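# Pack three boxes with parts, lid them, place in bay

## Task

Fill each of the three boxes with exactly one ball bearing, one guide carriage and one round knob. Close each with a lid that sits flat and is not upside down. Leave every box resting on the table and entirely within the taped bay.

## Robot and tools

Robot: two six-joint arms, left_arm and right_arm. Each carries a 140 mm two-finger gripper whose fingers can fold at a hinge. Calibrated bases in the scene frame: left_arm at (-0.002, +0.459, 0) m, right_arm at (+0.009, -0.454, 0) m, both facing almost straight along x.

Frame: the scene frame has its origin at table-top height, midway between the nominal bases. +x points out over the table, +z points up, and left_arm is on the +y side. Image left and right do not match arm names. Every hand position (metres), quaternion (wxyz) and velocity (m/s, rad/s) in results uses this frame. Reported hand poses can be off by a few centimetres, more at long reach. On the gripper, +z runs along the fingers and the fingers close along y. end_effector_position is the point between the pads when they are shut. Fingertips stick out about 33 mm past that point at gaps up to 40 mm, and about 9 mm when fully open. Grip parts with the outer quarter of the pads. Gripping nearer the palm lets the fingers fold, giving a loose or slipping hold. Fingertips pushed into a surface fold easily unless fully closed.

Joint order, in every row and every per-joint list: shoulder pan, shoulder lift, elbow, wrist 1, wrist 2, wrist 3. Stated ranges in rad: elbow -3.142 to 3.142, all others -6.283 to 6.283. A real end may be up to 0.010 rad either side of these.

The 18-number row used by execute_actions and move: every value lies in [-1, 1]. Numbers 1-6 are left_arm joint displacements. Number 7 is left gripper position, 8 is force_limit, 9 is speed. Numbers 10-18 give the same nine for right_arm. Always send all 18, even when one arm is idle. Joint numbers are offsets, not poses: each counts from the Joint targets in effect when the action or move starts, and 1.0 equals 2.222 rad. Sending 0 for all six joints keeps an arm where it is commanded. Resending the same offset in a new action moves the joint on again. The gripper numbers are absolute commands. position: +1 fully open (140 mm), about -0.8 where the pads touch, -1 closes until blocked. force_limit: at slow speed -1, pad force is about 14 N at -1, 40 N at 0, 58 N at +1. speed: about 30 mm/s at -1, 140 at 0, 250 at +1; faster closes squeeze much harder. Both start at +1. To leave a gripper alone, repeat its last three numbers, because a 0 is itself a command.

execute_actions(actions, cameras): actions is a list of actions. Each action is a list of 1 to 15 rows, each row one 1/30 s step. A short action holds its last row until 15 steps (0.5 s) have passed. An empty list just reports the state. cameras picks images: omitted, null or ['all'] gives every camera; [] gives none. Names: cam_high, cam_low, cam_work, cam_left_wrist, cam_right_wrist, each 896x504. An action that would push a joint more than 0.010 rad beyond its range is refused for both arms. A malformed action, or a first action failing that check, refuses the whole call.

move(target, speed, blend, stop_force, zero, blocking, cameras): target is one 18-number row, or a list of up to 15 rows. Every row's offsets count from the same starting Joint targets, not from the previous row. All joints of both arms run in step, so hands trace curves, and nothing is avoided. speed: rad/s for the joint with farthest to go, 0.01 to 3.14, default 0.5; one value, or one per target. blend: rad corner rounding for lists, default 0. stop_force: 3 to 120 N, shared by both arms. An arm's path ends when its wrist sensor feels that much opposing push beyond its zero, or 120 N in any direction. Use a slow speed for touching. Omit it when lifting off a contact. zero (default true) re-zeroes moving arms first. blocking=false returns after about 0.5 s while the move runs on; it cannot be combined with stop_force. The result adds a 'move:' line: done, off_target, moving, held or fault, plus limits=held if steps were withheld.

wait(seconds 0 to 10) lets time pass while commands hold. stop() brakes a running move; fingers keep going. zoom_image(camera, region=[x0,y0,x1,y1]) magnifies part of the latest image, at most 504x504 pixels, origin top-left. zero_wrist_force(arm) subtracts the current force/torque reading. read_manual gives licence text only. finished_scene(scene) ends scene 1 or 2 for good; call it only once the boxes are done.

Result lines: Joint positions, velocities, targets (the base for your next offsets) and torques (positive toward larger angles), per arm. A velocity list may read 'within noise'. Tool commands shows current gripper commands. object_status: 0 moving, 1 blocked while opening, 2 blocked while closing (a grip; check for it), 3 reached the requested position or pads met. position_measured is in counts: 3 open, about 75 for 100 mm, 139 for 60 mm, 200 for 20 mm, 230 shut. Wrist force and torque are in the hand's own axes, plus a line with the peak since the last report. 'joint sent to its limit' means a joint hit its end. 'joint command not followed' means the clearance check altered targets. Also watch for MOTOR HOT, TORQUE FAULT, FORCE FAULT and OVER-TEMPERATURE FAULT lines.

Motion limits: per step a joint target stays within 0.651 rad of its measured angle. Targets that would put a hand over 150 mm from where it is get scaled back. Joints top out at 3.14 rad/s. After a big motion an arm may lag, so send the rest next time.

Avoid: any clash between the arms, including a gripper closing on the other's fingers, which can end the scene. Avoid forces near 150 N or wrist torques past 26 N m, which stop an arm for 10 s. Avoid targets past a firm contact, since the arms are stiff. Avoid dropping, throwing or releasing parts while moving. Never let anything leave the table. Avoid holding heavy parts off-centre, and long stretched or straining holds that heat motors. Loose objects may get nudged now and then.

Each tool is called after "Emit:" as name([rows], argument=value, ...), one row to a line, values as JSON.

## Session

Emit:
execute_actions(actions=[])

Scene clock: 0.00 s.
left_arm: end_effector_position=(+0.5359, +0.8877, +0.1286) position_measured=3 object_status=3 end_effector_quat_wxyz=(-0.085, +0.687, +0.682, +0.237) | right_arm: end_effector_position=(+0.3138, -0.3521, +0.2317) position_measured=3 object_status=3 end_effector_quat_wxyz=(+0.038, +0.947, +0.125, +0.294)
Joint positions: left_arm=[0.284 -1.301 1.859 -2.494 -1.208 1.958] | right_arm=[-0.292 -2.649 2.47 -1.975 -1.409 2.643]
Joint velocities: within noise
Joint torques (N m): no reading
Motor temperatures (°C): left_arm=[33 30 31 39 43 38] | right_arm=[36 32 33 33 45 44]
Wrist force (N): no reading
Wrist torque (N m): no reading
Wrist force, peak (N): no reading
Joint targets: left_arm=[0.284 -1.301 1.859 -2.494 -1.208 1.958] | right_arm=[-0.292 -2.649 2.470 -1.975 -1.409 2.643]
Tool commands: left_gripper/position=+1.0 left_gripper/force_limit=+1.0 left_gripper/speed=+1.0 right_gripper/position=+1.0 right_gripper/force_limit=+1.0 right_gripper/speed=+1.0
camera_calibration:
cam_left_wrist: T_world_to_cam=[[0.972444, -0.112187, 0.204368, -0.445917], [-0.0831731, -0.985867, -0.145424, 0.946136], [0.217794, 0.124419, -0.968032, 0.038648], [0, 0, 0, 1]] pos_world=[0.503905, 0.87793, 0.266134]
cam_right_wrist: T_world_to_cam=[[0.249398, -0.956668, 0.15029, -0.438375], [-0.933588, -0.278757, -0.225183, 0.247727], [0.25732, -0.0841493, -0.962655, 0.258547], [0, 0, 0, 1]] pos_world=[0.274076, -0.328567, 0.370559]

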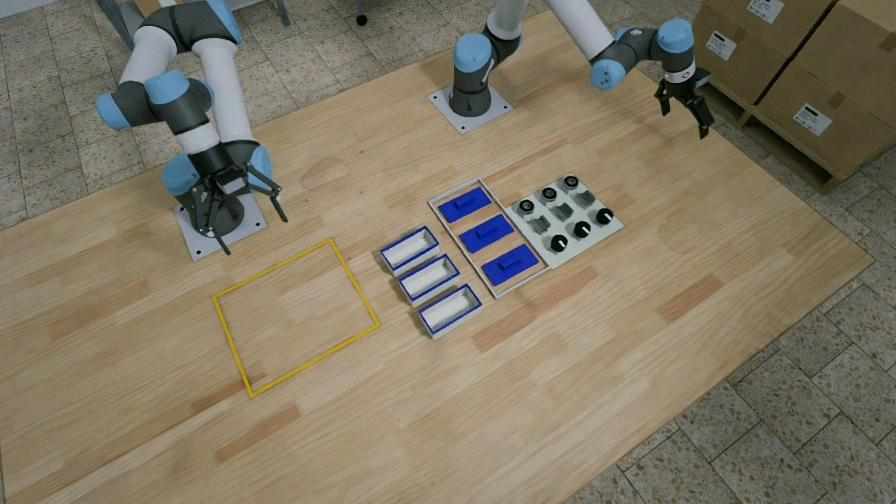

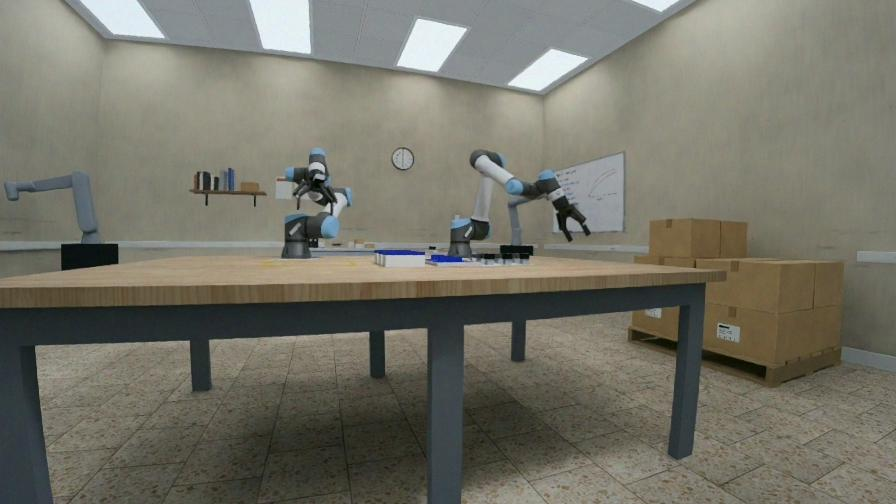

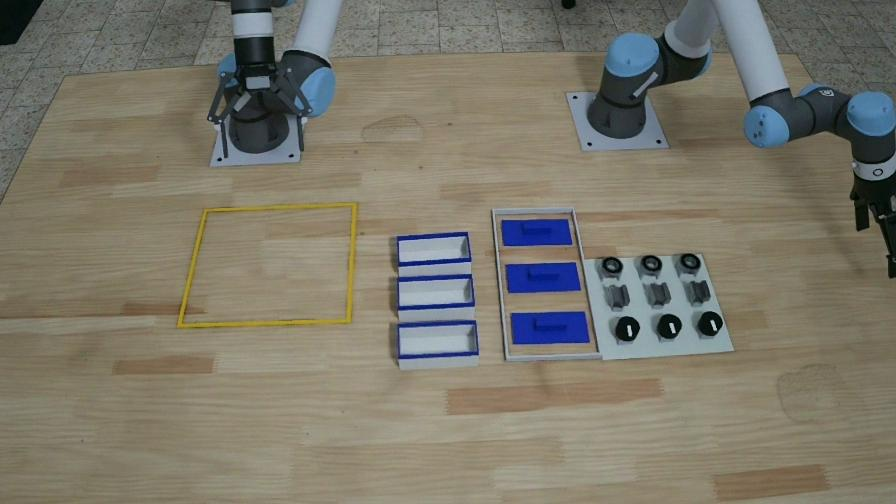

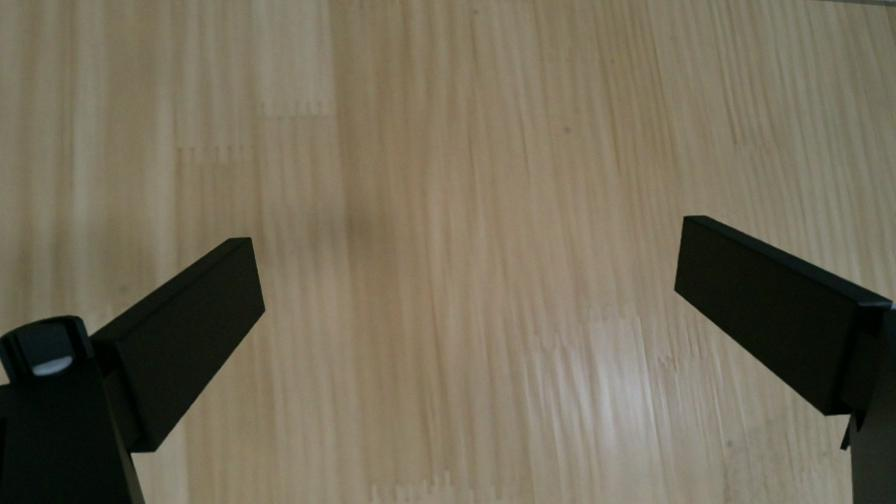

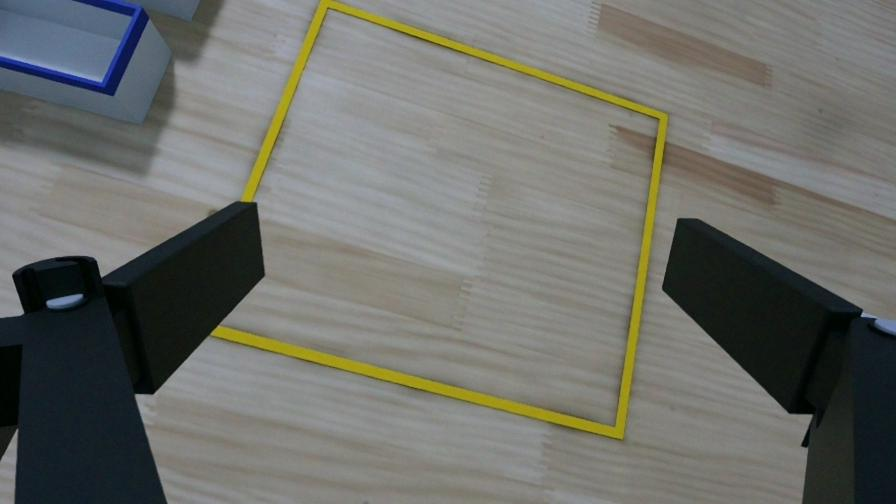

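Emit:
move(target=[-0.2698,-0.0164,-0.2750,0.4558,-0.1633,0.4033,0,-0.2,-1,0.0664,0.4243,-0.4333,0.2715,-0.0728,-0.5439,0.326,0,-1], speed=0.8)

Scene clock: 5.60 s.
left_arm: end_effector_position=(+0.6007, +0.4192, +0.3001) position_measured=129 object_status=0 end_effector_quat_wxyz=(+0.000, +1.000, +0.000, +0.000) | right_arm: end_effector_position=(+0.4502, -0.3803, +0.3498) position_measured=88 object_status=3 end_effector_quat_wxyz=(+0.000, +0.707, +0.707, +0.000)
Joint positions: left_arm=[-0.315 -1.338 1.248 -1.481 -1.571 2.854] | right_arm=[-0.144 -1.706 1.507 -1.372 -1.571 1.434]
Joint velocities: within noise
Joint torques (N m): left_arm=[-9.82 -27.08 -35.09 -0.58 -1.93 2.71] | right_arm=[-10.79 -11.39 -38.58 -0.87 1.83 -2.79]
Motor temperatures (°C): left_arm=[33 30 31 39 43 38] | right_arm=[36 32 33 33 45 44]
Wrist force (N): left_arm=[0.1 0.1 0.2] | right_arm=[-0.8 0.9 0.4]
Wrist torque (N m): left_arm=[0.08 0.07 -0.08] | right_arm=[0.26 0.09 -0.15]
Wrist force, peak (N): left_arm=[-0.6 2.8 -1.3] | right_arm=[-0.8 2.7 0.5]
Joint targets: left_arm=[-0.315 -1.338 1.248 -1.481 -1.571 2.854] | right_arm=[-0.144 -1.706 1.507 -1.372 -1.571 1.434]
move: done
camera_calibration:
cam_left_wrist: T_world_to_cam=[[-0.0511725, -0.998395, 0.024272, 0.443812], [-0.944411, 0.0562803, 0.323914, 0.454177], [-0.32476, -0.00634722, -0.945775, 0.622816], [0, 0, 0, 1]] pos_world=[0.653907, 0.421491, 0.431157]
cam_right_wrist: T_world_to_cam=[[0.999348, 0.0322999, -0.0161559, -0.420425], [0.0358876, -0.938275, 0.344022, -0.4926], [-0.00404681, -0.344378, -0.938822, 0.345152], [0, 0, 0, 1]] pos_world=[0.439226, -0.329752, 0.48671]

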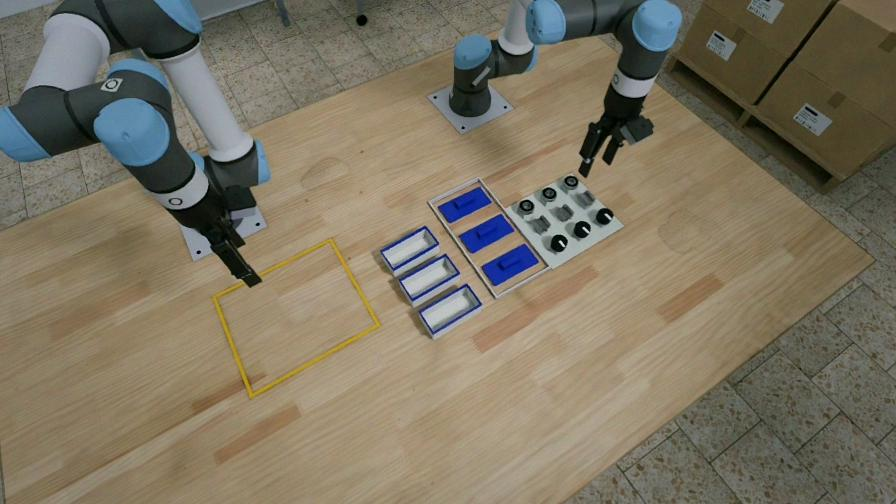

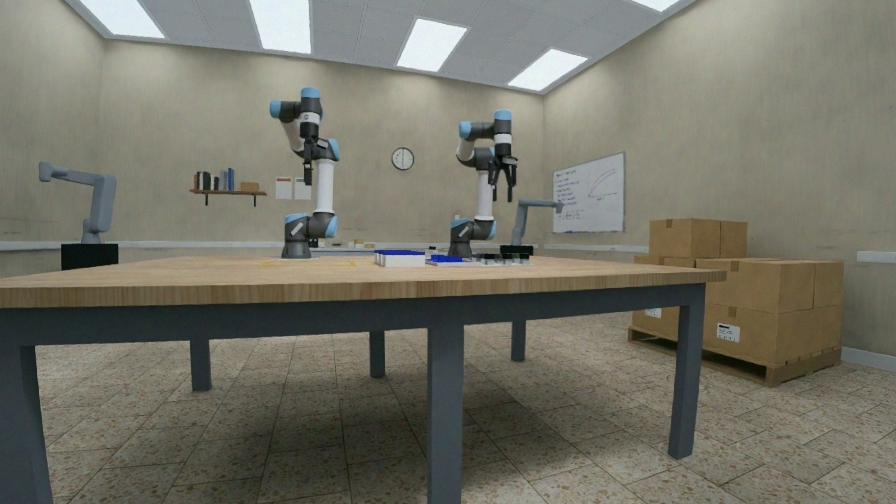

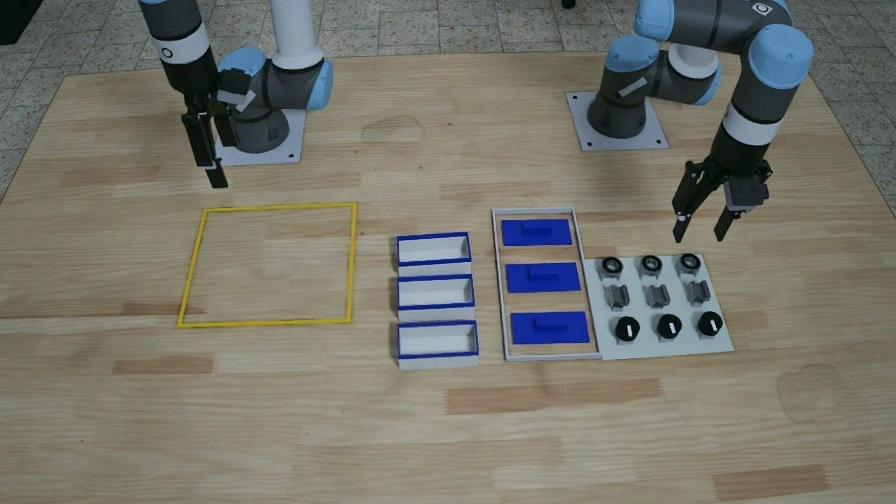

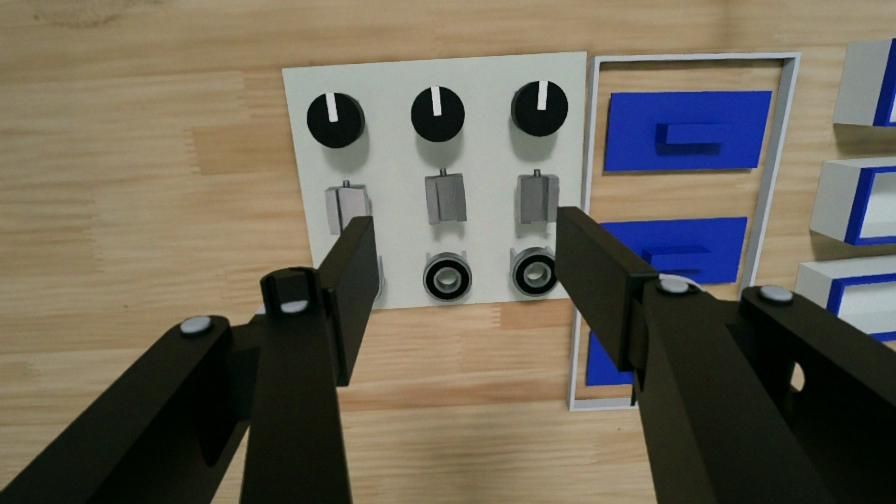

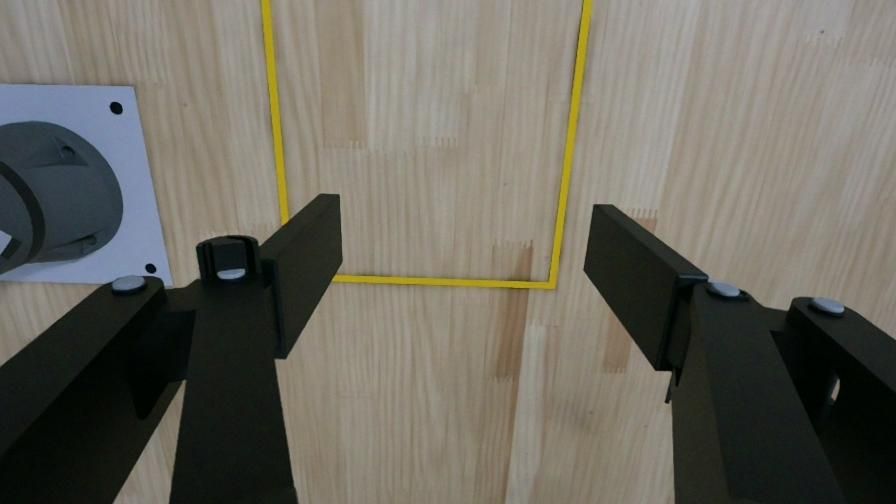

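Emit:
move(target=[-0.0698,-0.0056,0.2177,-0.2121,0,-0.0473,0,-0.2,-1,0,0,0,0,0,0,0.326,0,-1], speed=0.8, cameras=["cam_left_wrist"])

Scene clock: 9.67 s.
left_arm: end_effector_position=(+0.5587, +0.3402, +0.1203) position_measured=129 object_status=3 end_effector_quat_wxyz=(+0.000, +1.000, -0.025, +0.000) end_effector_velocity=(-0.002, +0.002, -0.003) end_effector_angular_velocity=(+0.003, +0.007, +0.001) | right_arm: end_effector_position=(+0.4502, -0.3803, +0.3498) position_measured=88 object_status=3 end_effector_quat_wxyz=(+0.000, +0.707, +0.707, +0.000)
Joint positions: left_arm=[-0.47 -1.35 1.731 -1.952 -1.571 2.749] | right_arm=[-0.144 -1.706 1.507 -1.372 -1.571 1.434]
Joint velocities: left_arm=[0.001 0.001 0.005 0.002 0 0] | right_arm=[within noise]
Joint torques (N m): left_arm=[4.82 -34.59 -16.16 -5.81 -1.34 2.56] | right_arm=[-10.05 -10.63 -32.28 -2.1 1.62 -2.33]
Motor temperatures (°C): left_arm=[33 30 31 39 43 38] | right_arm=[36 32 33 33 45 44]
Wrist force (N): left_arm=[0.0 -0.1 0.3] | right_arm=[-0.7 0.7 0.5]
Wrist torque (N m): left_arm=[-0.02 0.05 -0.08] | right_arm=[0.20 0.08 -0.14]
Wrist force, peak (N): left_arm=[-1.3 1.0 2.8] | right_arm=[-1.2 1.0 0.6]
Joint targets: left_arm=[-0.470 -1.350 1.731 -1.953 -1.571 2.749] | right_arm=[-0.144 -1.706 1.507 -1.372 -1.571 1.434]
move: done
camera_calibration:
cam_left_wrist: T_world_to_cam=[[-0.101037, -0.994585, 0.0243352, 0.393697], [-0.940398, 0.103459, 0.323956, 0.458939], [-0.324719, 0.0098469, -0.945759, 0.433107], [0, 0, 0, 1]] pos_world=[0.612002, 0.339819, 0.251358]
Images, in order (width x height): cam_left_wrist 896x504.

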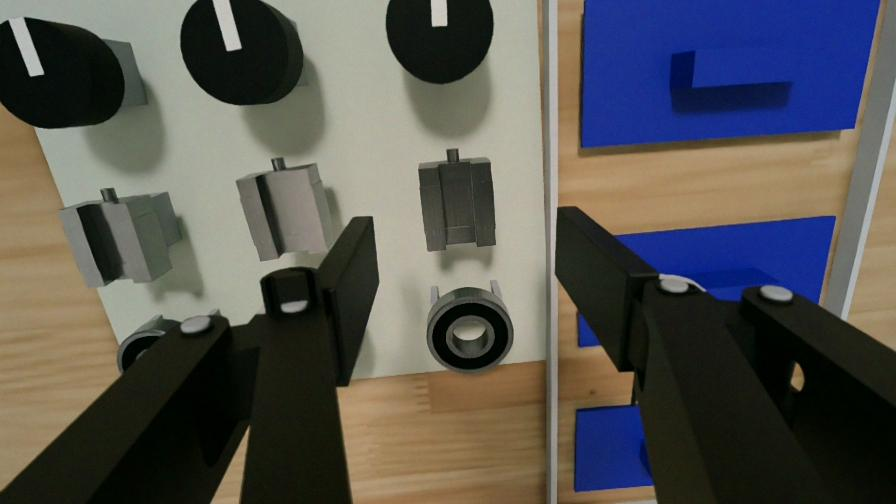

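Emit:
move([
  [0.0007,0.0281,0.0423,-0.0704,0,-0.0173,0,-0.2,-1,0,0,0,0,0,0,0.326,0,-1],
  [0.0007,0.0281,0.0423,-0.0704,0,-0.0173,-1,-0.2,-1,0,0,0,0,0,0,0.326,0,-1],
], speed=0.25, cameras=["cam_left_wrist"])

Scene clock: 17.03 s.
left_arm: end_effector_position=(+0.5575, +0.3417, +0.0586) position_measured=180 object_status=0 end_effector_quat_wxyz=(+0.000, +1.000, -0.005, +0.000) | right_arm: end_effector_position=(+0.4502, -0.3803, +0.3498) position_measured=88 object_status=3 end_effector_quat_wxyz=(+0.000, +0.707, +0.707, +0.000)
Joint positions: left_arm=[-0.469 -1.288 1.825 -2.109 -1.571 2.71] | right_arm=[-0.144 -1.706 1.507 -1.372 -1.571 1.434]
Joint velocities: within noise
Joint torques (N m): left_arm=[0 -43.35 -27.05 -5.77 2 2.65] | right_arm=[-8.81 -13.76 -25.78 -3.19 0.4 -2.53]
Motor temperatures (°C): left_arm=[33 30 31 39 43 38] | right_arm=[36 32 33 33 45 44]
Wrist force (N): left_arm=[-1.1 -0.2 -3.2] | right_arm=[-0.9 0.8 0.5]
Wrist torque (N m): left_arm=[0.09 -0.02 -0.08] | right_arm=[0.24 0.11 -0.15]
Wrist force, peak (N): left_arm=[-0.9 0.1 -3.5] | right_arm=[-0.9 1.1 0.7]
Joint targets: left_arm=[-0.469 -1.288 1.825 -2.109 -1.571 2.710] | right_arm=[-0.144 -1.706 1.507 -1.372 -1.571 1.434]
move: done
camera_calibration:
cam_left_wrist: T_world_to_cam=[[-0.0611917, -0.997828, 0.0244014, 0.3755], [-0.943791, 0.0657994, 0.323927, 0.492473], [-0.324829, -0.00320822, -0.945767, 0.378895], [0, 0, 0, 1]] pos_world=[0.610845, 0.343496, 0.189658]
Images, in order (width x height): cam_left_wrist 896x504.

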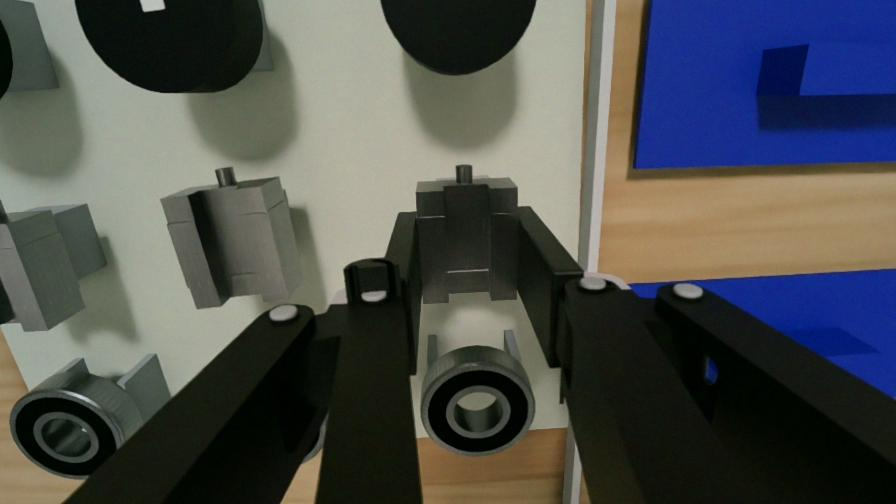

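Emit:
move([
  [0,-0.0297,-0.0404,0.0701,0,0,-1,-0.2,-1,0,0,0,0,0,0,0.326,0,-1],
  [-0.1631,0.2303,-0.4392,0.2089,0,-0.1631,-1,-0.2,-1,0,0,0,0,0,0,0.326,0,-1],
], speed=[0.3,0.6], blend=[0.03,0], cameras=["cam_left_wrist","cam_work"])

Scene clock: 24.17 s.
left_arm: end_effector_position=(+0.6455, -0.0208, +0.1202) position_measured=180 object_status=2 end_effector_quat_wxyz=(+0.000, +1.000, -0.005, +0.000) | right_arm: end_effector_position=(+0.4502, -0.3803, +0.3498) position_measured=88 object_status=3 end_effector_quat_wxyz=(+0.000, +0.707, +0.707, +0.000)
Joint positions: left_arm=[-0.831 -0.776 0.85 -1.645 -1.571 2.348] | right_arm=[-0.144 -1.706 1.507 -1.372 -1.571 1.434]
Joint velocities: within noise
Joint torques (N m): left_arm=[0.33 -52.52 -35.58 -5.53 -1.99 1.46] | right_arm=[-8.51 -12.99 -18.32 -4.42 -0.39 -1.8]
Motor temperatures (°C): left_arm=[33 30 31 39 43 38] | right_arm=[36 32 33 33 45 44]
Wrist force (N): left_arm=[-0.4 0.5 1.2] | right_arm=[-1.0 0.8 0.6]
Wrist torque (N m): left_arm=[0.14 0.13 -0.12] | right_arm=[0.24 0.13 -0.14]
Wrist force, peak (N): left_arm=[-0.5 3.6 1.8] | right_arm=[-1.3 1.0 0.5]
Joint targets: left_arm=[-0.831 -0.776 0.850 -1.645 -1.571 2.348] | right_arm=[-0.144 -1.706 1.507 -1.372 -1.571 1.434]
move: done
camera_calibration:
cam_left_wrist: T_world_to_cam=[[-0.0611787, -0.997828, 0.0244189, 0.0175563], [-0.943689, 0.0657938, 0.324226, 0.579286], [-0.325128, -0.00320815, -0.945665, 0.464759], [0, 0, 0, 1]] pos_world=[0.698846, -0.0191042, 0.251258]
Images, in order (width x height): cam_work 896x504, cam_left_wrist 896x504.

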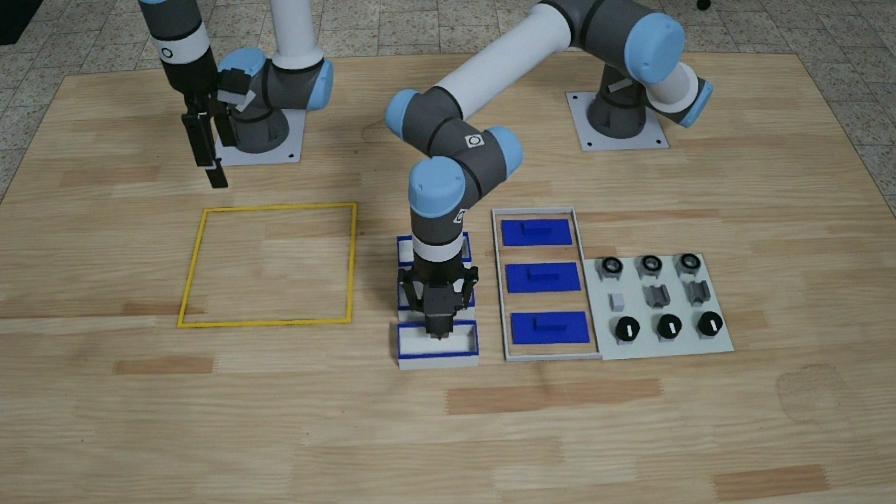

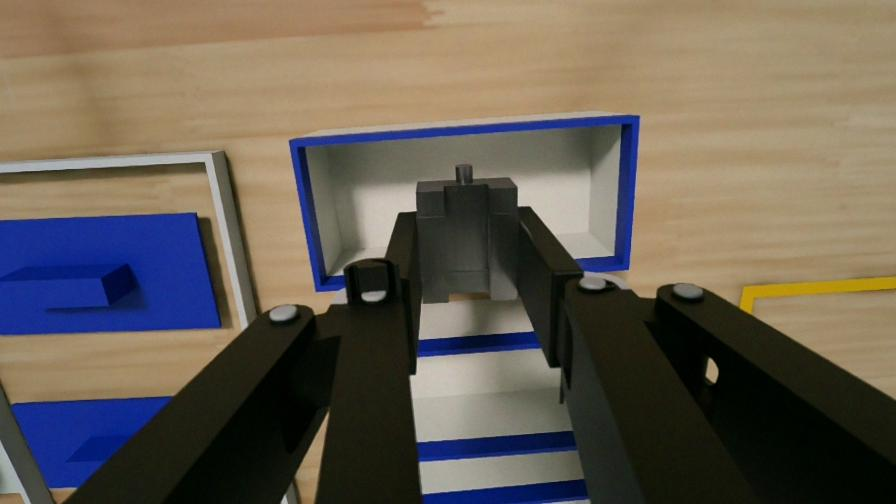

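Emit:
move([
  [-0.0006,0.0164,0.0459,-0.0623,0,-0.0087,-1,-0.2,-1,0,0,0,0,0,0,0.326,0,-1],
  [-0.0006,0.0234,0.0604,-0.0838,0,-0.0087,-1,-0.2,-1,0,0,0,0,0,0,0.326,0,-1],
], speed=[0.1,0.05], stop_force=5, cameras=["cam_left_wrist"])

Scene clock: 30.33 s.
left_arm: end_effector_position=(+0.6470, -0.0240, +0.0371) position_measured=180 object_status=2 end_effector_quat_wxyz=(+0.000, +1.000, +0.004, +0.000) | right_arm: end_effector_position=(+0.4502, -0.3803, +0.3498) position_measured=88 object_status=3 end_effector_quat_wxyz=(+0.000, +0.707, +0.707, +0.000)
Joint positions: left_arm=[-0.833 -0.727 0.977 -1.821 -1.571 2.329] | right_arm=[-0.144 -1.706 1.507 -1.372 -1.571 1.434]
Joint velocities: within noise
Joint torques (N m): left_arm=[-9.21 -72.17 -34.38 -6.04 -2.1 2.11] | right_arm=[-7.78 -14.96 -12.28 -4.19 -1.18 -1.49]
Motor temperatures (°C): left_arm=[33 30 31 39 43 38] | right_arm=[36 32 33 33 45 44]
Wrist force (N): left_arm=[0.0 0.4 1.1] | right_arm=[-0.9 1.1 0.5]
Wrist torque (N m): left_arm=[0.12 0.08 -0.08] | right_arm=[0.29 0.11 -0.14]
Wrist force, peak (N): left_arm=[-3.0 -2.4 -20.9] | right_arm=[-1.1 1.1 0.8]
Joint targets: left_arm=[-0.833 -0.727 0.977 -1.821 -1.571 2.329] | right_arm=[-0.144 -1.706 1.507 -1.372 -1.571 1.434]
move: contact (left_arm); path passed 1 of 2 targets
camera_calibration:
cam_left_wrist: T_world_to_cam=[[-0.0432289, -0.998763, 0.0245691, 0.00495474], [-0.944742, 0.0488647, 0.324152, 0.608088], [-0.324951, -0.00919875, -0.945686, 0.38638], [0, 0, 0, 1]] pos_world=[0.700256, -0.0212113, 0.168159]
Images, in order (width x height): cam_left_wrist 896x504.

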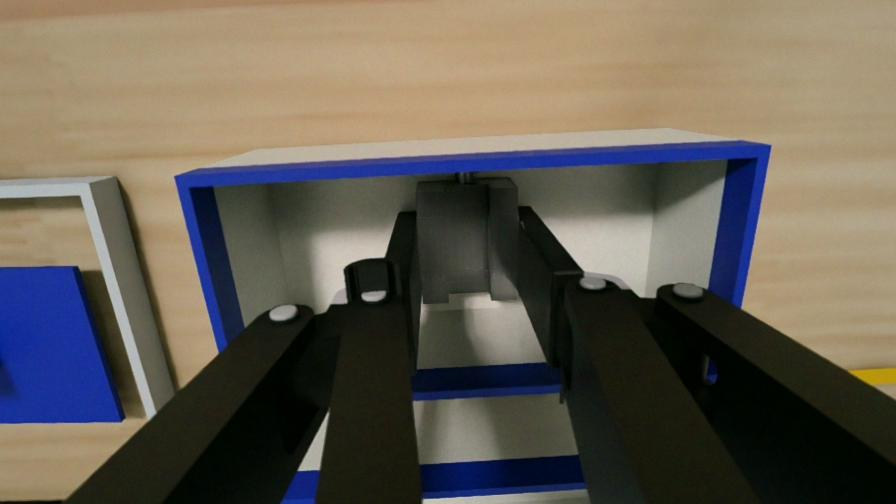

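Emit:
move([
  [0,0,0,0,0,0,-0.229,-0.2,-1,0,0,0,0,0,0,0.326,0,-1],
  [0,-0.0186,-0.0747,0.0934,0,0,-0.229,-0.2,-1,0,0,0,0,0,0,0.326,0,-1],
  [0.1405,-0.3500,0.4211,-0.0709,0,-0.5629,-0.229,-0.2,-1,0,0,0,0,0,0,0.326,0,-1],
], speed=[0.3,0.25,0.9], blend=[0,0.03,0], cameras=["cam_left_wrist","cam_high"])

Scene clock: 36.47 s.
left_arm: end_effector_position=(+0.4912, +0.3451, +0.1201) position_measured=158 object_status=3 end_effector_quat_wxyz=(+0.000, +0.707, +0.707, +0.000) | right_arm: end_effector_position=(+0.4502, -0.3803, +0.3498) position_measured=88 object_status=3 end_effector_quat_wxyz=(+0.000, +0.707, +0.707, +0.000)
Joint positions: left_arm=[-0.52 -1.505 1.912 -1.978 -1.571 1.078] | right_arm=[-0.144 -1.706 1.507 -1.372 -1.571 1.434]
Joint velocities: within noise
Joint torques (N m): left_arm=[-9.13 -34.91 -16.89 -0.78 1.94 -2.09] | right_arm=[-6.53 -16.2 -13.73 -4.56 -1.23 -1.41]
Motor temperatures (°C): left_arm=[33 30 31 39 43 38] | right_arm=[36 32 33 33 45 44]
Wrist force (N): left_arm=[0.2 0.4 0.3] | right_arm=[-1.0 0.8 0.5]
Wrist torque (N m): left_arm=[0.10 0.01 -0.10] | right_arm=[0.24 0.13 -0.14]
Wrist force, peak (N): left_arm=[2.4 -1.3 1.1] | right_arm=[-1.2 1.1 0.6]
Joint targets: left_arm=[-0.520 -1.505 1.912 -1.978 -1.571 1.078] | right_arm=[-0.144 -1.706 1.507 -1.372 -1.571 1.434]
move: done
camera_calibration:
cam_left_wrist: T_world_to_cam=[[0.998391, -0.0513468, 0.024064, -0.473801], [-0.0563826, -0.944134, 0.324703, 0.322296], [0.00604719, -0.325537, -0.94551, 0.364148], [0, 0, 0, 1]] pos_world=[0.489009, 0.398506, 0.251056]
Images, in order (width x height): cam_high 896x504, cam_left_wrist 896x504.

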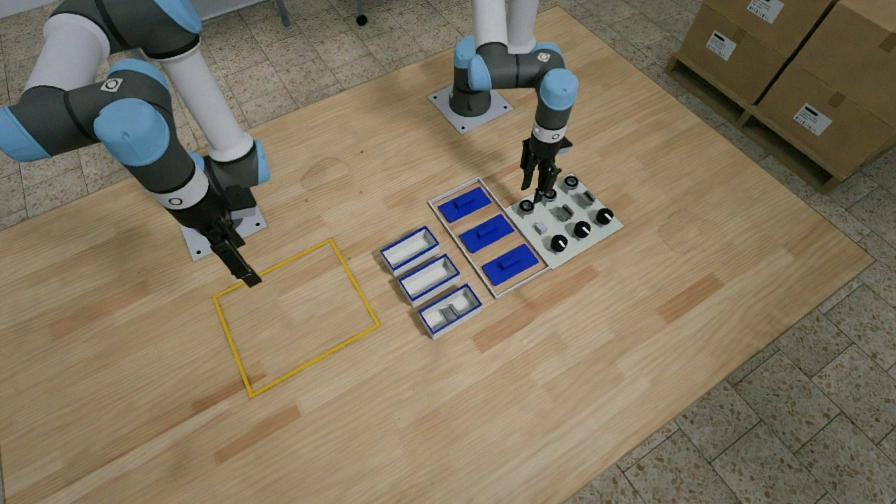

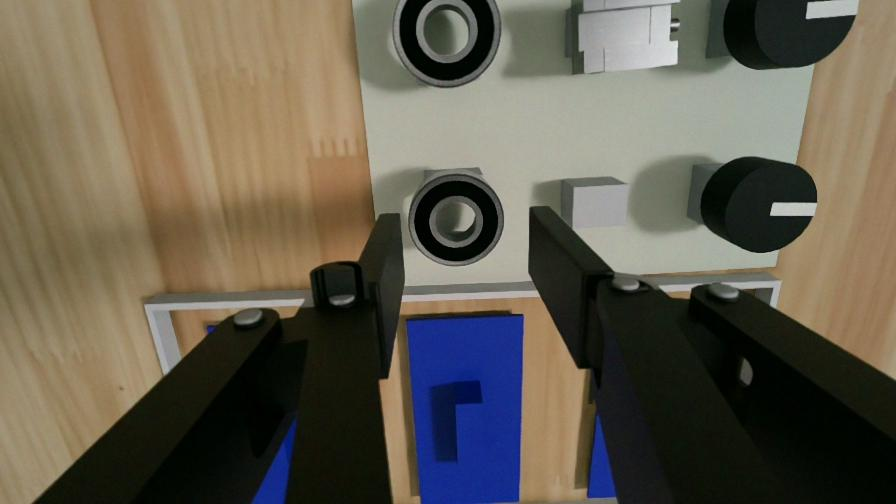

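Emit:
move([
  [-0.0045,0.0301,0.0416,-0.0717,0,-0.0045,0,-0.2,-1,0,0,0,0,0,0,0.326,0,-1],
  [-0.0045,0.0301,0.0416,-0.0717,0,-0.0045,-1,-0.2,-1,0,0,0,0,0,0,0.326,0,-1],
], speed=0.25, cameras=["cam_left_wrist"])

Scene clock: 39.87 s.
left_arm: end_effector_position=(+0.4891, +0.3406, +0.0621) position_measured=162 object_status=0 end_effector_quat_wxyz=(+0.000, +0.707, +0.707, +0.000) | right_arm: end_effector_position=(+0.4502, -0.3803, +0.3498) position_measured=88 object_status=3 end_effector_quat_wxyz=(+0.000, +0.707, +0.707, +0.000)
Joint positions: left_arm=[-0.53 -1.438 2.005 -2.138 -1.571 1.068] | right_arm=[-0.144 -1.706 1.507 -1.372 -1.571 1.434]
Joint velocities: within noise
Joint torques (N m): left_arm=[11.08 -35.15 -28.57 -5.24 1.88 2.62] | right_arm=[-7.25 -16.5 -13.38 -4.23 -1.23 -1.02]
Motor temperatures (°C): left_arm=[33 30 31 39 43 38] | right_arm=[36 32 33 33 45 44]
Wrist force (N): left_arm=[0.4 -0.2 -4.0] | right_arm=[-0.8 0.8 0.7]
Wrist torque (N m): left_arm=[0.24 0.02 -0.07] | right_arm=[0.23 0.09 -0.15]
Wrist force, peak (N): left_arm=[0.6 -0.3 -4.2] | right_arm=[-1.1 1.0 0.7]
Joint targets: left_arm=[-0.530 -1.438 2.005 -2.138 -1.571 1.068] | right_arm=[-0.144 -1.706 1.507 -1.372 -1.571 1.434]
move: done
camera_calibration:
cam_left_wrist: T_world_to_cam=[[0.998407, -0.0510314, 0.0240591, -0.470671], [-0.0560828, -0.944151, 0.324705, 0.336624], [0.00614526, -0.325538, -0.945509, 0.307809], [0, 0, 0, 1]] pos_world=[0.486909, 0.394008, 0.193056]
Images, in order (width x height): cam_left_wrist 896x504.

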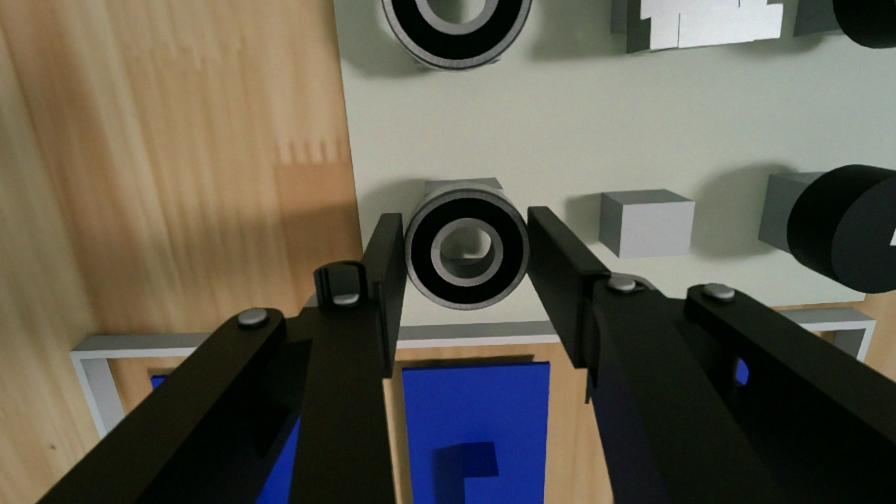

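Emit:
move([
  [0,-0.0394,-0.0565,0.0959,0,0,-1,-0.2,-1,0,0,0,0,0,0,0.326,0,-1],
  [-0.1173,0.2628,-0.4815,0.2187,0,-0.1209,-1,-0.2,-1,0,0,0,0,0,0,0.326,0,-1],
], speed=[0.3,0.8], blend=[0.03,0], cameras=["cam_left_wrist"])

Emit:
zoom_image(camera="cam_left_wrist", region=[280, 80, 620, 420])

Scene clock: 43.87 s.
left_arm: end_effector_position=(+0.6465, +0.0225, +0.1402) position_measured=162 object_status=2 end_effector_quat_wxyz=(+0.000, +0.704, +0.710, +0.000) | right_arm: end_effector_position=(+0.4502, -0.3803, +0.3498) position_measured=88 object_status=3 end_effector_quat_wxyz=(+0.000, +0.707, +0.707, +0.000)
Joint positions: left_arm=[-0.791 -0.854 0.935 -1.652 -1.571 0.799] | right_arm=[-0.144 -1.706 1.507 -1.372 -1.571 1.434]
Joint velocities: within noise
Joint torques (N m): left_arm=[6.14 -48.09 -36.72 -5.69 -0.62 2.15] | right_arm=[-6.67 -17.2 -15.49 -4.61 -0.98 -0.65]
Motor temperatures (°C): left_arm=[33 30 31 39 43 38] | right_arm=[36 32 33 33 45 44]
Wrist force (N): left_arm=[-0.2 0.3 0.8] | right_arm=[-0.8 1.0 0.4]
Wrist torque (N m): left_arm=[0.09 0.10 -0.09] | right_arm=[0.26 0.10 -0.14]
Wrist force, peak (N): left_arm=[0.5 -0.4 -4.2] | right_arm=[-1.0 1.2 0.7]
Joint targets: left_arm=[-0.791 -0.854 0.935 -1.652 -1.571 0.799] | right_arm=[-0.144 -1.706 1.507 -1.372 -1.571 1.434]
move: done
camera_calibration:
cam_left_wrist: T_world_to_cam=[[0.998788, -0.0430361, 0.0238947, -0.646248], [-0.0484682, -0.944575, 0.324699, 0.0147809], [0.00859655, -0.325463, -0.945516, 0.27563], [0, 0, 0, 1]] pos_world=[0.643812, 0.0758571, 0.271255]
Images, in order (width x height): cam_left_wrist 896x504.

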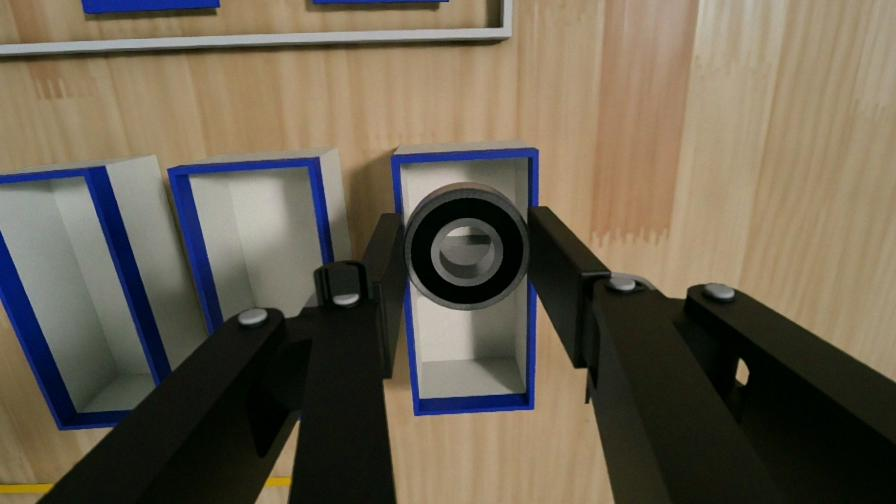

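Scaled by 1.482 from the camera's 896x504 image, which has a finer 1280x720 frame.

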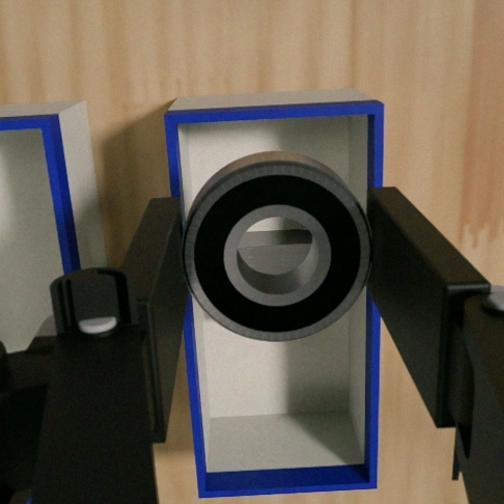

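Emit:
move(target=[0.0016,0.0108,0.0277,-0.0385,0,0.0052,-1,-0.2,-1,0,0,0,0,0,0,0.326,0,-1], speed=0.15, cameras=["cam_left_wrist"])

Emit:
zoom_image(camera="cam_left_wrist", region=[340, 80, 600, 320])

Scene clock: 47.57 s.
left_arm: end_effector_position=(+0.6506, +0.0224, +0.0999) position_measured=162 object_status=2 end_effector_quat_wxyz=(+0.000, +0.707, +0.707, +0.000) | right_arm: end_effector_position=(+0.4502, -0.3803, +0.3498) position_measured=88 object_status=3 end_effector_quat_wxyz=(+0.000, +0.707, +0.707, +0.000)
Joint positions: left_arm=[-0.787 -0.83 0.997 -1.737 -1.571 0.811] | right_arm=[-0.144 -1.706 1.507 -1.372 -1.571 1.434]
Joint velocities: within noise
Joint torques (N m): left_arm=[5.26 -68.24 -36.58 -0.49 -2.05 -0.92] | right_arm=[-6.09 -16.85 -16.83 -4.51 -1.29 -0.74]
Motor temperatures (°C): left_arm=[33 30 31 39 43 38] | right_arm=[36 32 33 33 45 44]
Wrist force (N): left_arm=[0.0 0.3 1.1] | right_arm=[-1.0 0.8 0.8]
Wrist torque (N m): left_arm=[0.08 0.07 -0.09] | right_arm=[0.22 0.15 -0.15]
Wrist force, peak (N): left_arm=[0.0 0.5 2.3] | right_arm=[-1.1 1.0 0.8]
Joint targets: left_arm=[-0.787 -0.830 0.997 -1.737 -1.571 0.811] | right_arm=[-0.144 -1.706 1.507 -1.372 -1.571 1.434]
move: done
camera_calibration:
cam_left_wrist: T_world_to_cam=[[0.998409, -0.0511303, 0.0237711, -0.648991], [-0.0560821, -0.944176, 0.324632, 0.0329645], [0.00584556, -0.325449, -0.945542, 0.239258], [0, 0, 0, 1]] pos_world=[0.648409, 0.0758075, 0.230954]
Images, in order (width x height): cam_left_wrist 896x504.

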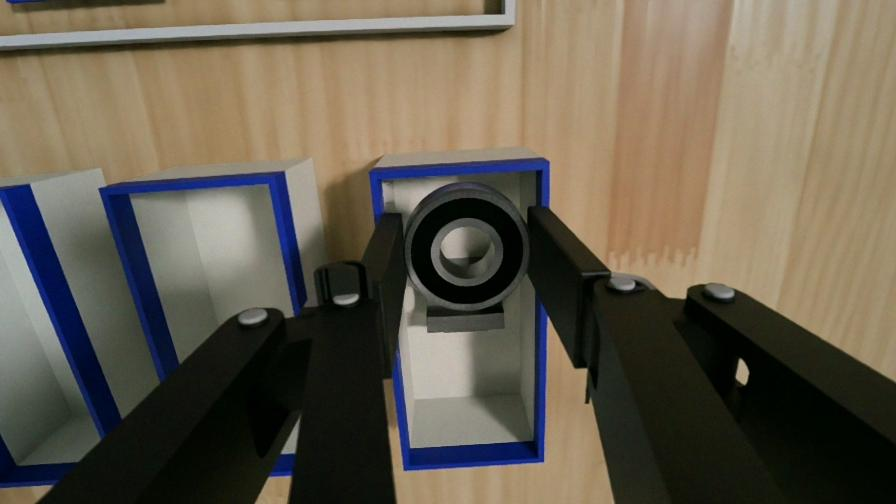

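Scaled by 1.938 from the camera's 896x504 image, which has a finer 1280x720 frame.

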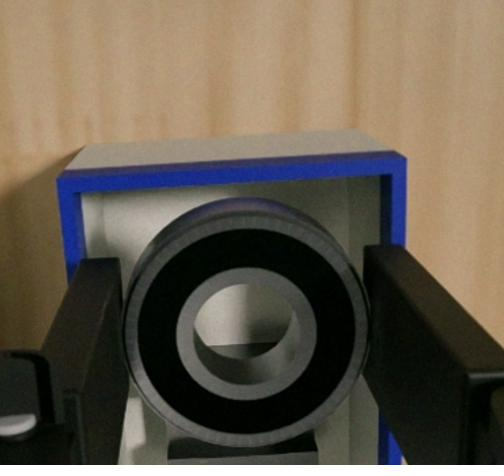

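Emit:
move([
  [-0.0003,0.0124,0.0310,-0.0434,0,-0.0003,-1,-0.2,-1,0,0,0,0,0,0,0.326,0,-1],
  [-0.0003,0.0195,0.0434,-0.0629,0,-0.0003,-1,-0.2,-1,0,0,0,0,0,0,0.326,0,-1],
], speed=0.05, stop_force=5, cameras=["cam_left_wrist"])

Scene clock: 53.53 s.
left_arm: end_effector_position=(+0.6508, +0.0215, +0.0407) position_measured=162 object_status=2 end_effector_quat_wxyz=(+0.000, +0.707, +0.707, +0.000) | right_arm: end_effector_position=(+0.4502, -0.3803, +0.3498) position_measured=88 object_status=3 end_effector_quat_wxyz=(+0.000, +0.707, +0.707, +0.000)
Joint positions: left_arm=[-0.788 -0.792 1.084 -1.863 -1.571 0.81] | right_arm=[-0.144 -1.706 1.507 -1.372 -1.571 1.434]
Joint velocities: within noise
Joint torques (N m): left_arm=[-10.58 -69.57 -34.09 -5.96 -2 -2.18] | right_arm=[-4.53 -17.13 -17.38 -4.22 -0.87 -0.23]
Motor temperatures (°C): left_arm=[33 30 31 39 43 38] | right_arm=[36 32 33 33 45 44]
Wrist force (N): left_arm=[0.2 0.6 0.9] | right_arm=[-1.1 0.9 0.7]
Wrist torque (N m): left_arm=[0.13 0.05 -0.07] | right_arm=[0.26 0.16 -0.14]
Wrist force, peak (N): left_arm=[1.5 -1.0 -18.4] | right_arm=[-1.0 1.1 0.7]
Joint targets: left_arm=[-0.788 -0.792 1.084 -1.863 -1.571 0.810] | right_arm=[-0.144 -1.706 1.507 -1.372 -1.571 1.434]
move: contact (left_arm); path passed 1 of 2 targets; left_arm: the wrist 1 is farthest, 0.013 rad from its target
camera_calibration:
cam_left_wrist: T_world_to_cam=[[0.998408, -0.0510645, 0.0239649, -0.647767], [-0.0560835, -0.944149, 0.324711, 0.051324], [0.00604527, -0.325538, -0.94551, 0.182862], [0, 0, 0, 1]] pos_world=[0.648509, 0.074908, 0.171756]
Images, in order (width x height): cam_left_wrist 896x504.

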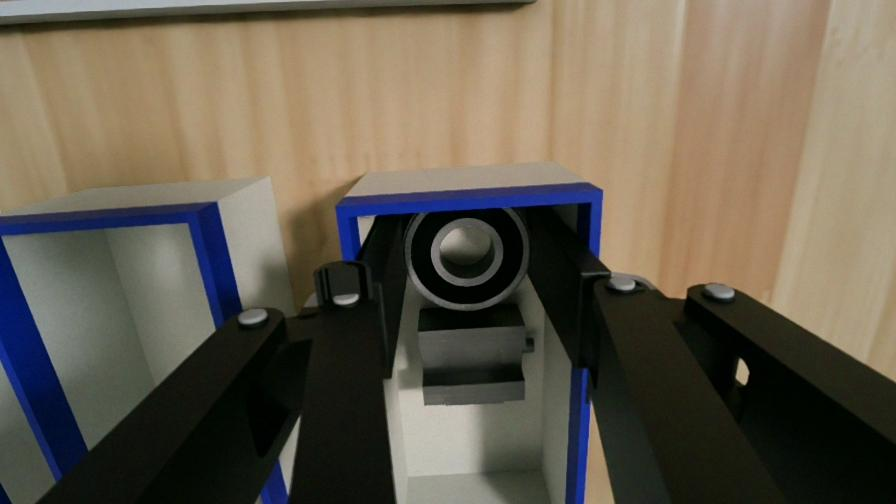

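Emit:
move([
  [0,0,0,0,0,0,-0.2225,-0.2,-1,0,0,0,0,0,0,0.326,0,-1],
  [0,-0.0215,-0.0664,0.0880,0,0,-0.2225,-0.2,-1,0,0,0,0,0,0,0.326,0,-1],
  [0.1682,-0.1790,0.1705,0.0086,0,0.1682,-0.2225,-0.2,-1,0,0,0,0,0,0,0.326,0,-1],
], speed=[0.3,0.2,0.8], blend=[0,0.03,0], cameras=["cam_left_wrist","cam_work"])

Emit:
zoom_image(camera="cam_work", region=[380, 220, 500, 380])

Scene clock: 58.07 s.
left_arm: end_effector_position=(+0.6371, +0.3420, +0.1399) position_measured=157 object_status=3 end_effector_quat_wxyz=(+0.000, +0.707, +0.707, +0.000) | right_arm: end_effector_position=(+0.4502, -0.3803, +0.3498) position_measured=88 object_status=3 end_effector_quat_wxyz=(+0.000, +0.707, +0.707, +0.000)
Joint positions: left_arm=[-0.415 -1.189 1.463 -1.844 -1.571 1.184] | right_arm=[-0.144 -1.706 1.507 -1.372 -1.571 1.434]
Joint velocities: within noise
Joint torques (N m): left_arm=[9.66 -52.83 -16.74 -1.07 2.02 1.63] | right_arm=[-4.87 -19.44 -17.74 -4.14 -1.05 -0.2]
Motor temperatures (°C): left_arm=[33 30 31 39 43 38] | right_arm=[36 32 33 33 45 44]
Wrist force (N): left_arm=[0.4 0.2 0.0] | right_arm=[-0.8 0.8 0.6]
Wrist torque (N m): left_arm=[0.08 0.01 -0.04] | right_arm=[0.24 0.09 -0.14]
Wrist force, peak (N): left_arm=[5.1 -1.0 0.3] | right_arm=[-0.9 1.2 0.6]
Joint targets: left_arm=[-0.414 -1.190 1.463 -1.844 -1.571 1.184] | right_arm=[-0.144 -1.706 1.507 -1.372 -1.571 1.434]
move: done
camera_calibration:
cam_left_wrist: T_world_to_cam=[[0.998414, -0.0510031, 0.0238323, -0.620195], [-0.0559817, -0.944183, 0.32463, 0.320859], [0.00594491, -0.325449, -0.945541, 0.380983], [0, 0, 0, 1]] pos_world=[0.634909, 0.395308, 0.270855]
Images, in order (width x height): cam_work 896x504, cam_left_wrist 896x504.

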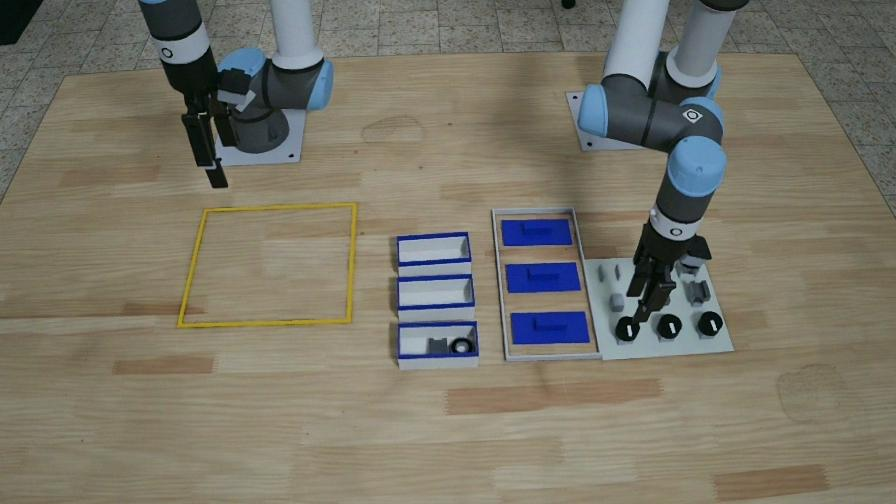

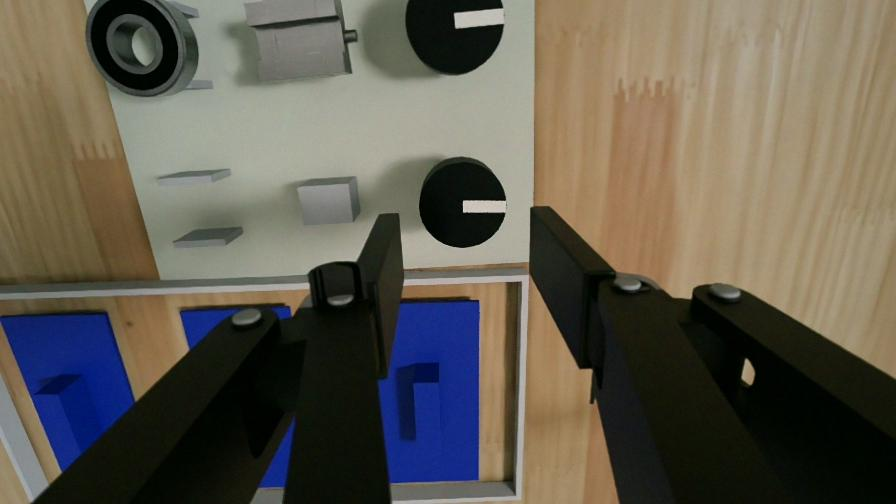

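Scaled by 3.150 from the camera's 896x504 image, which has a finer 1280x720 frame.

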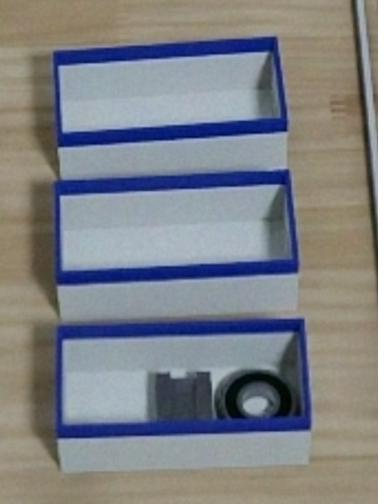

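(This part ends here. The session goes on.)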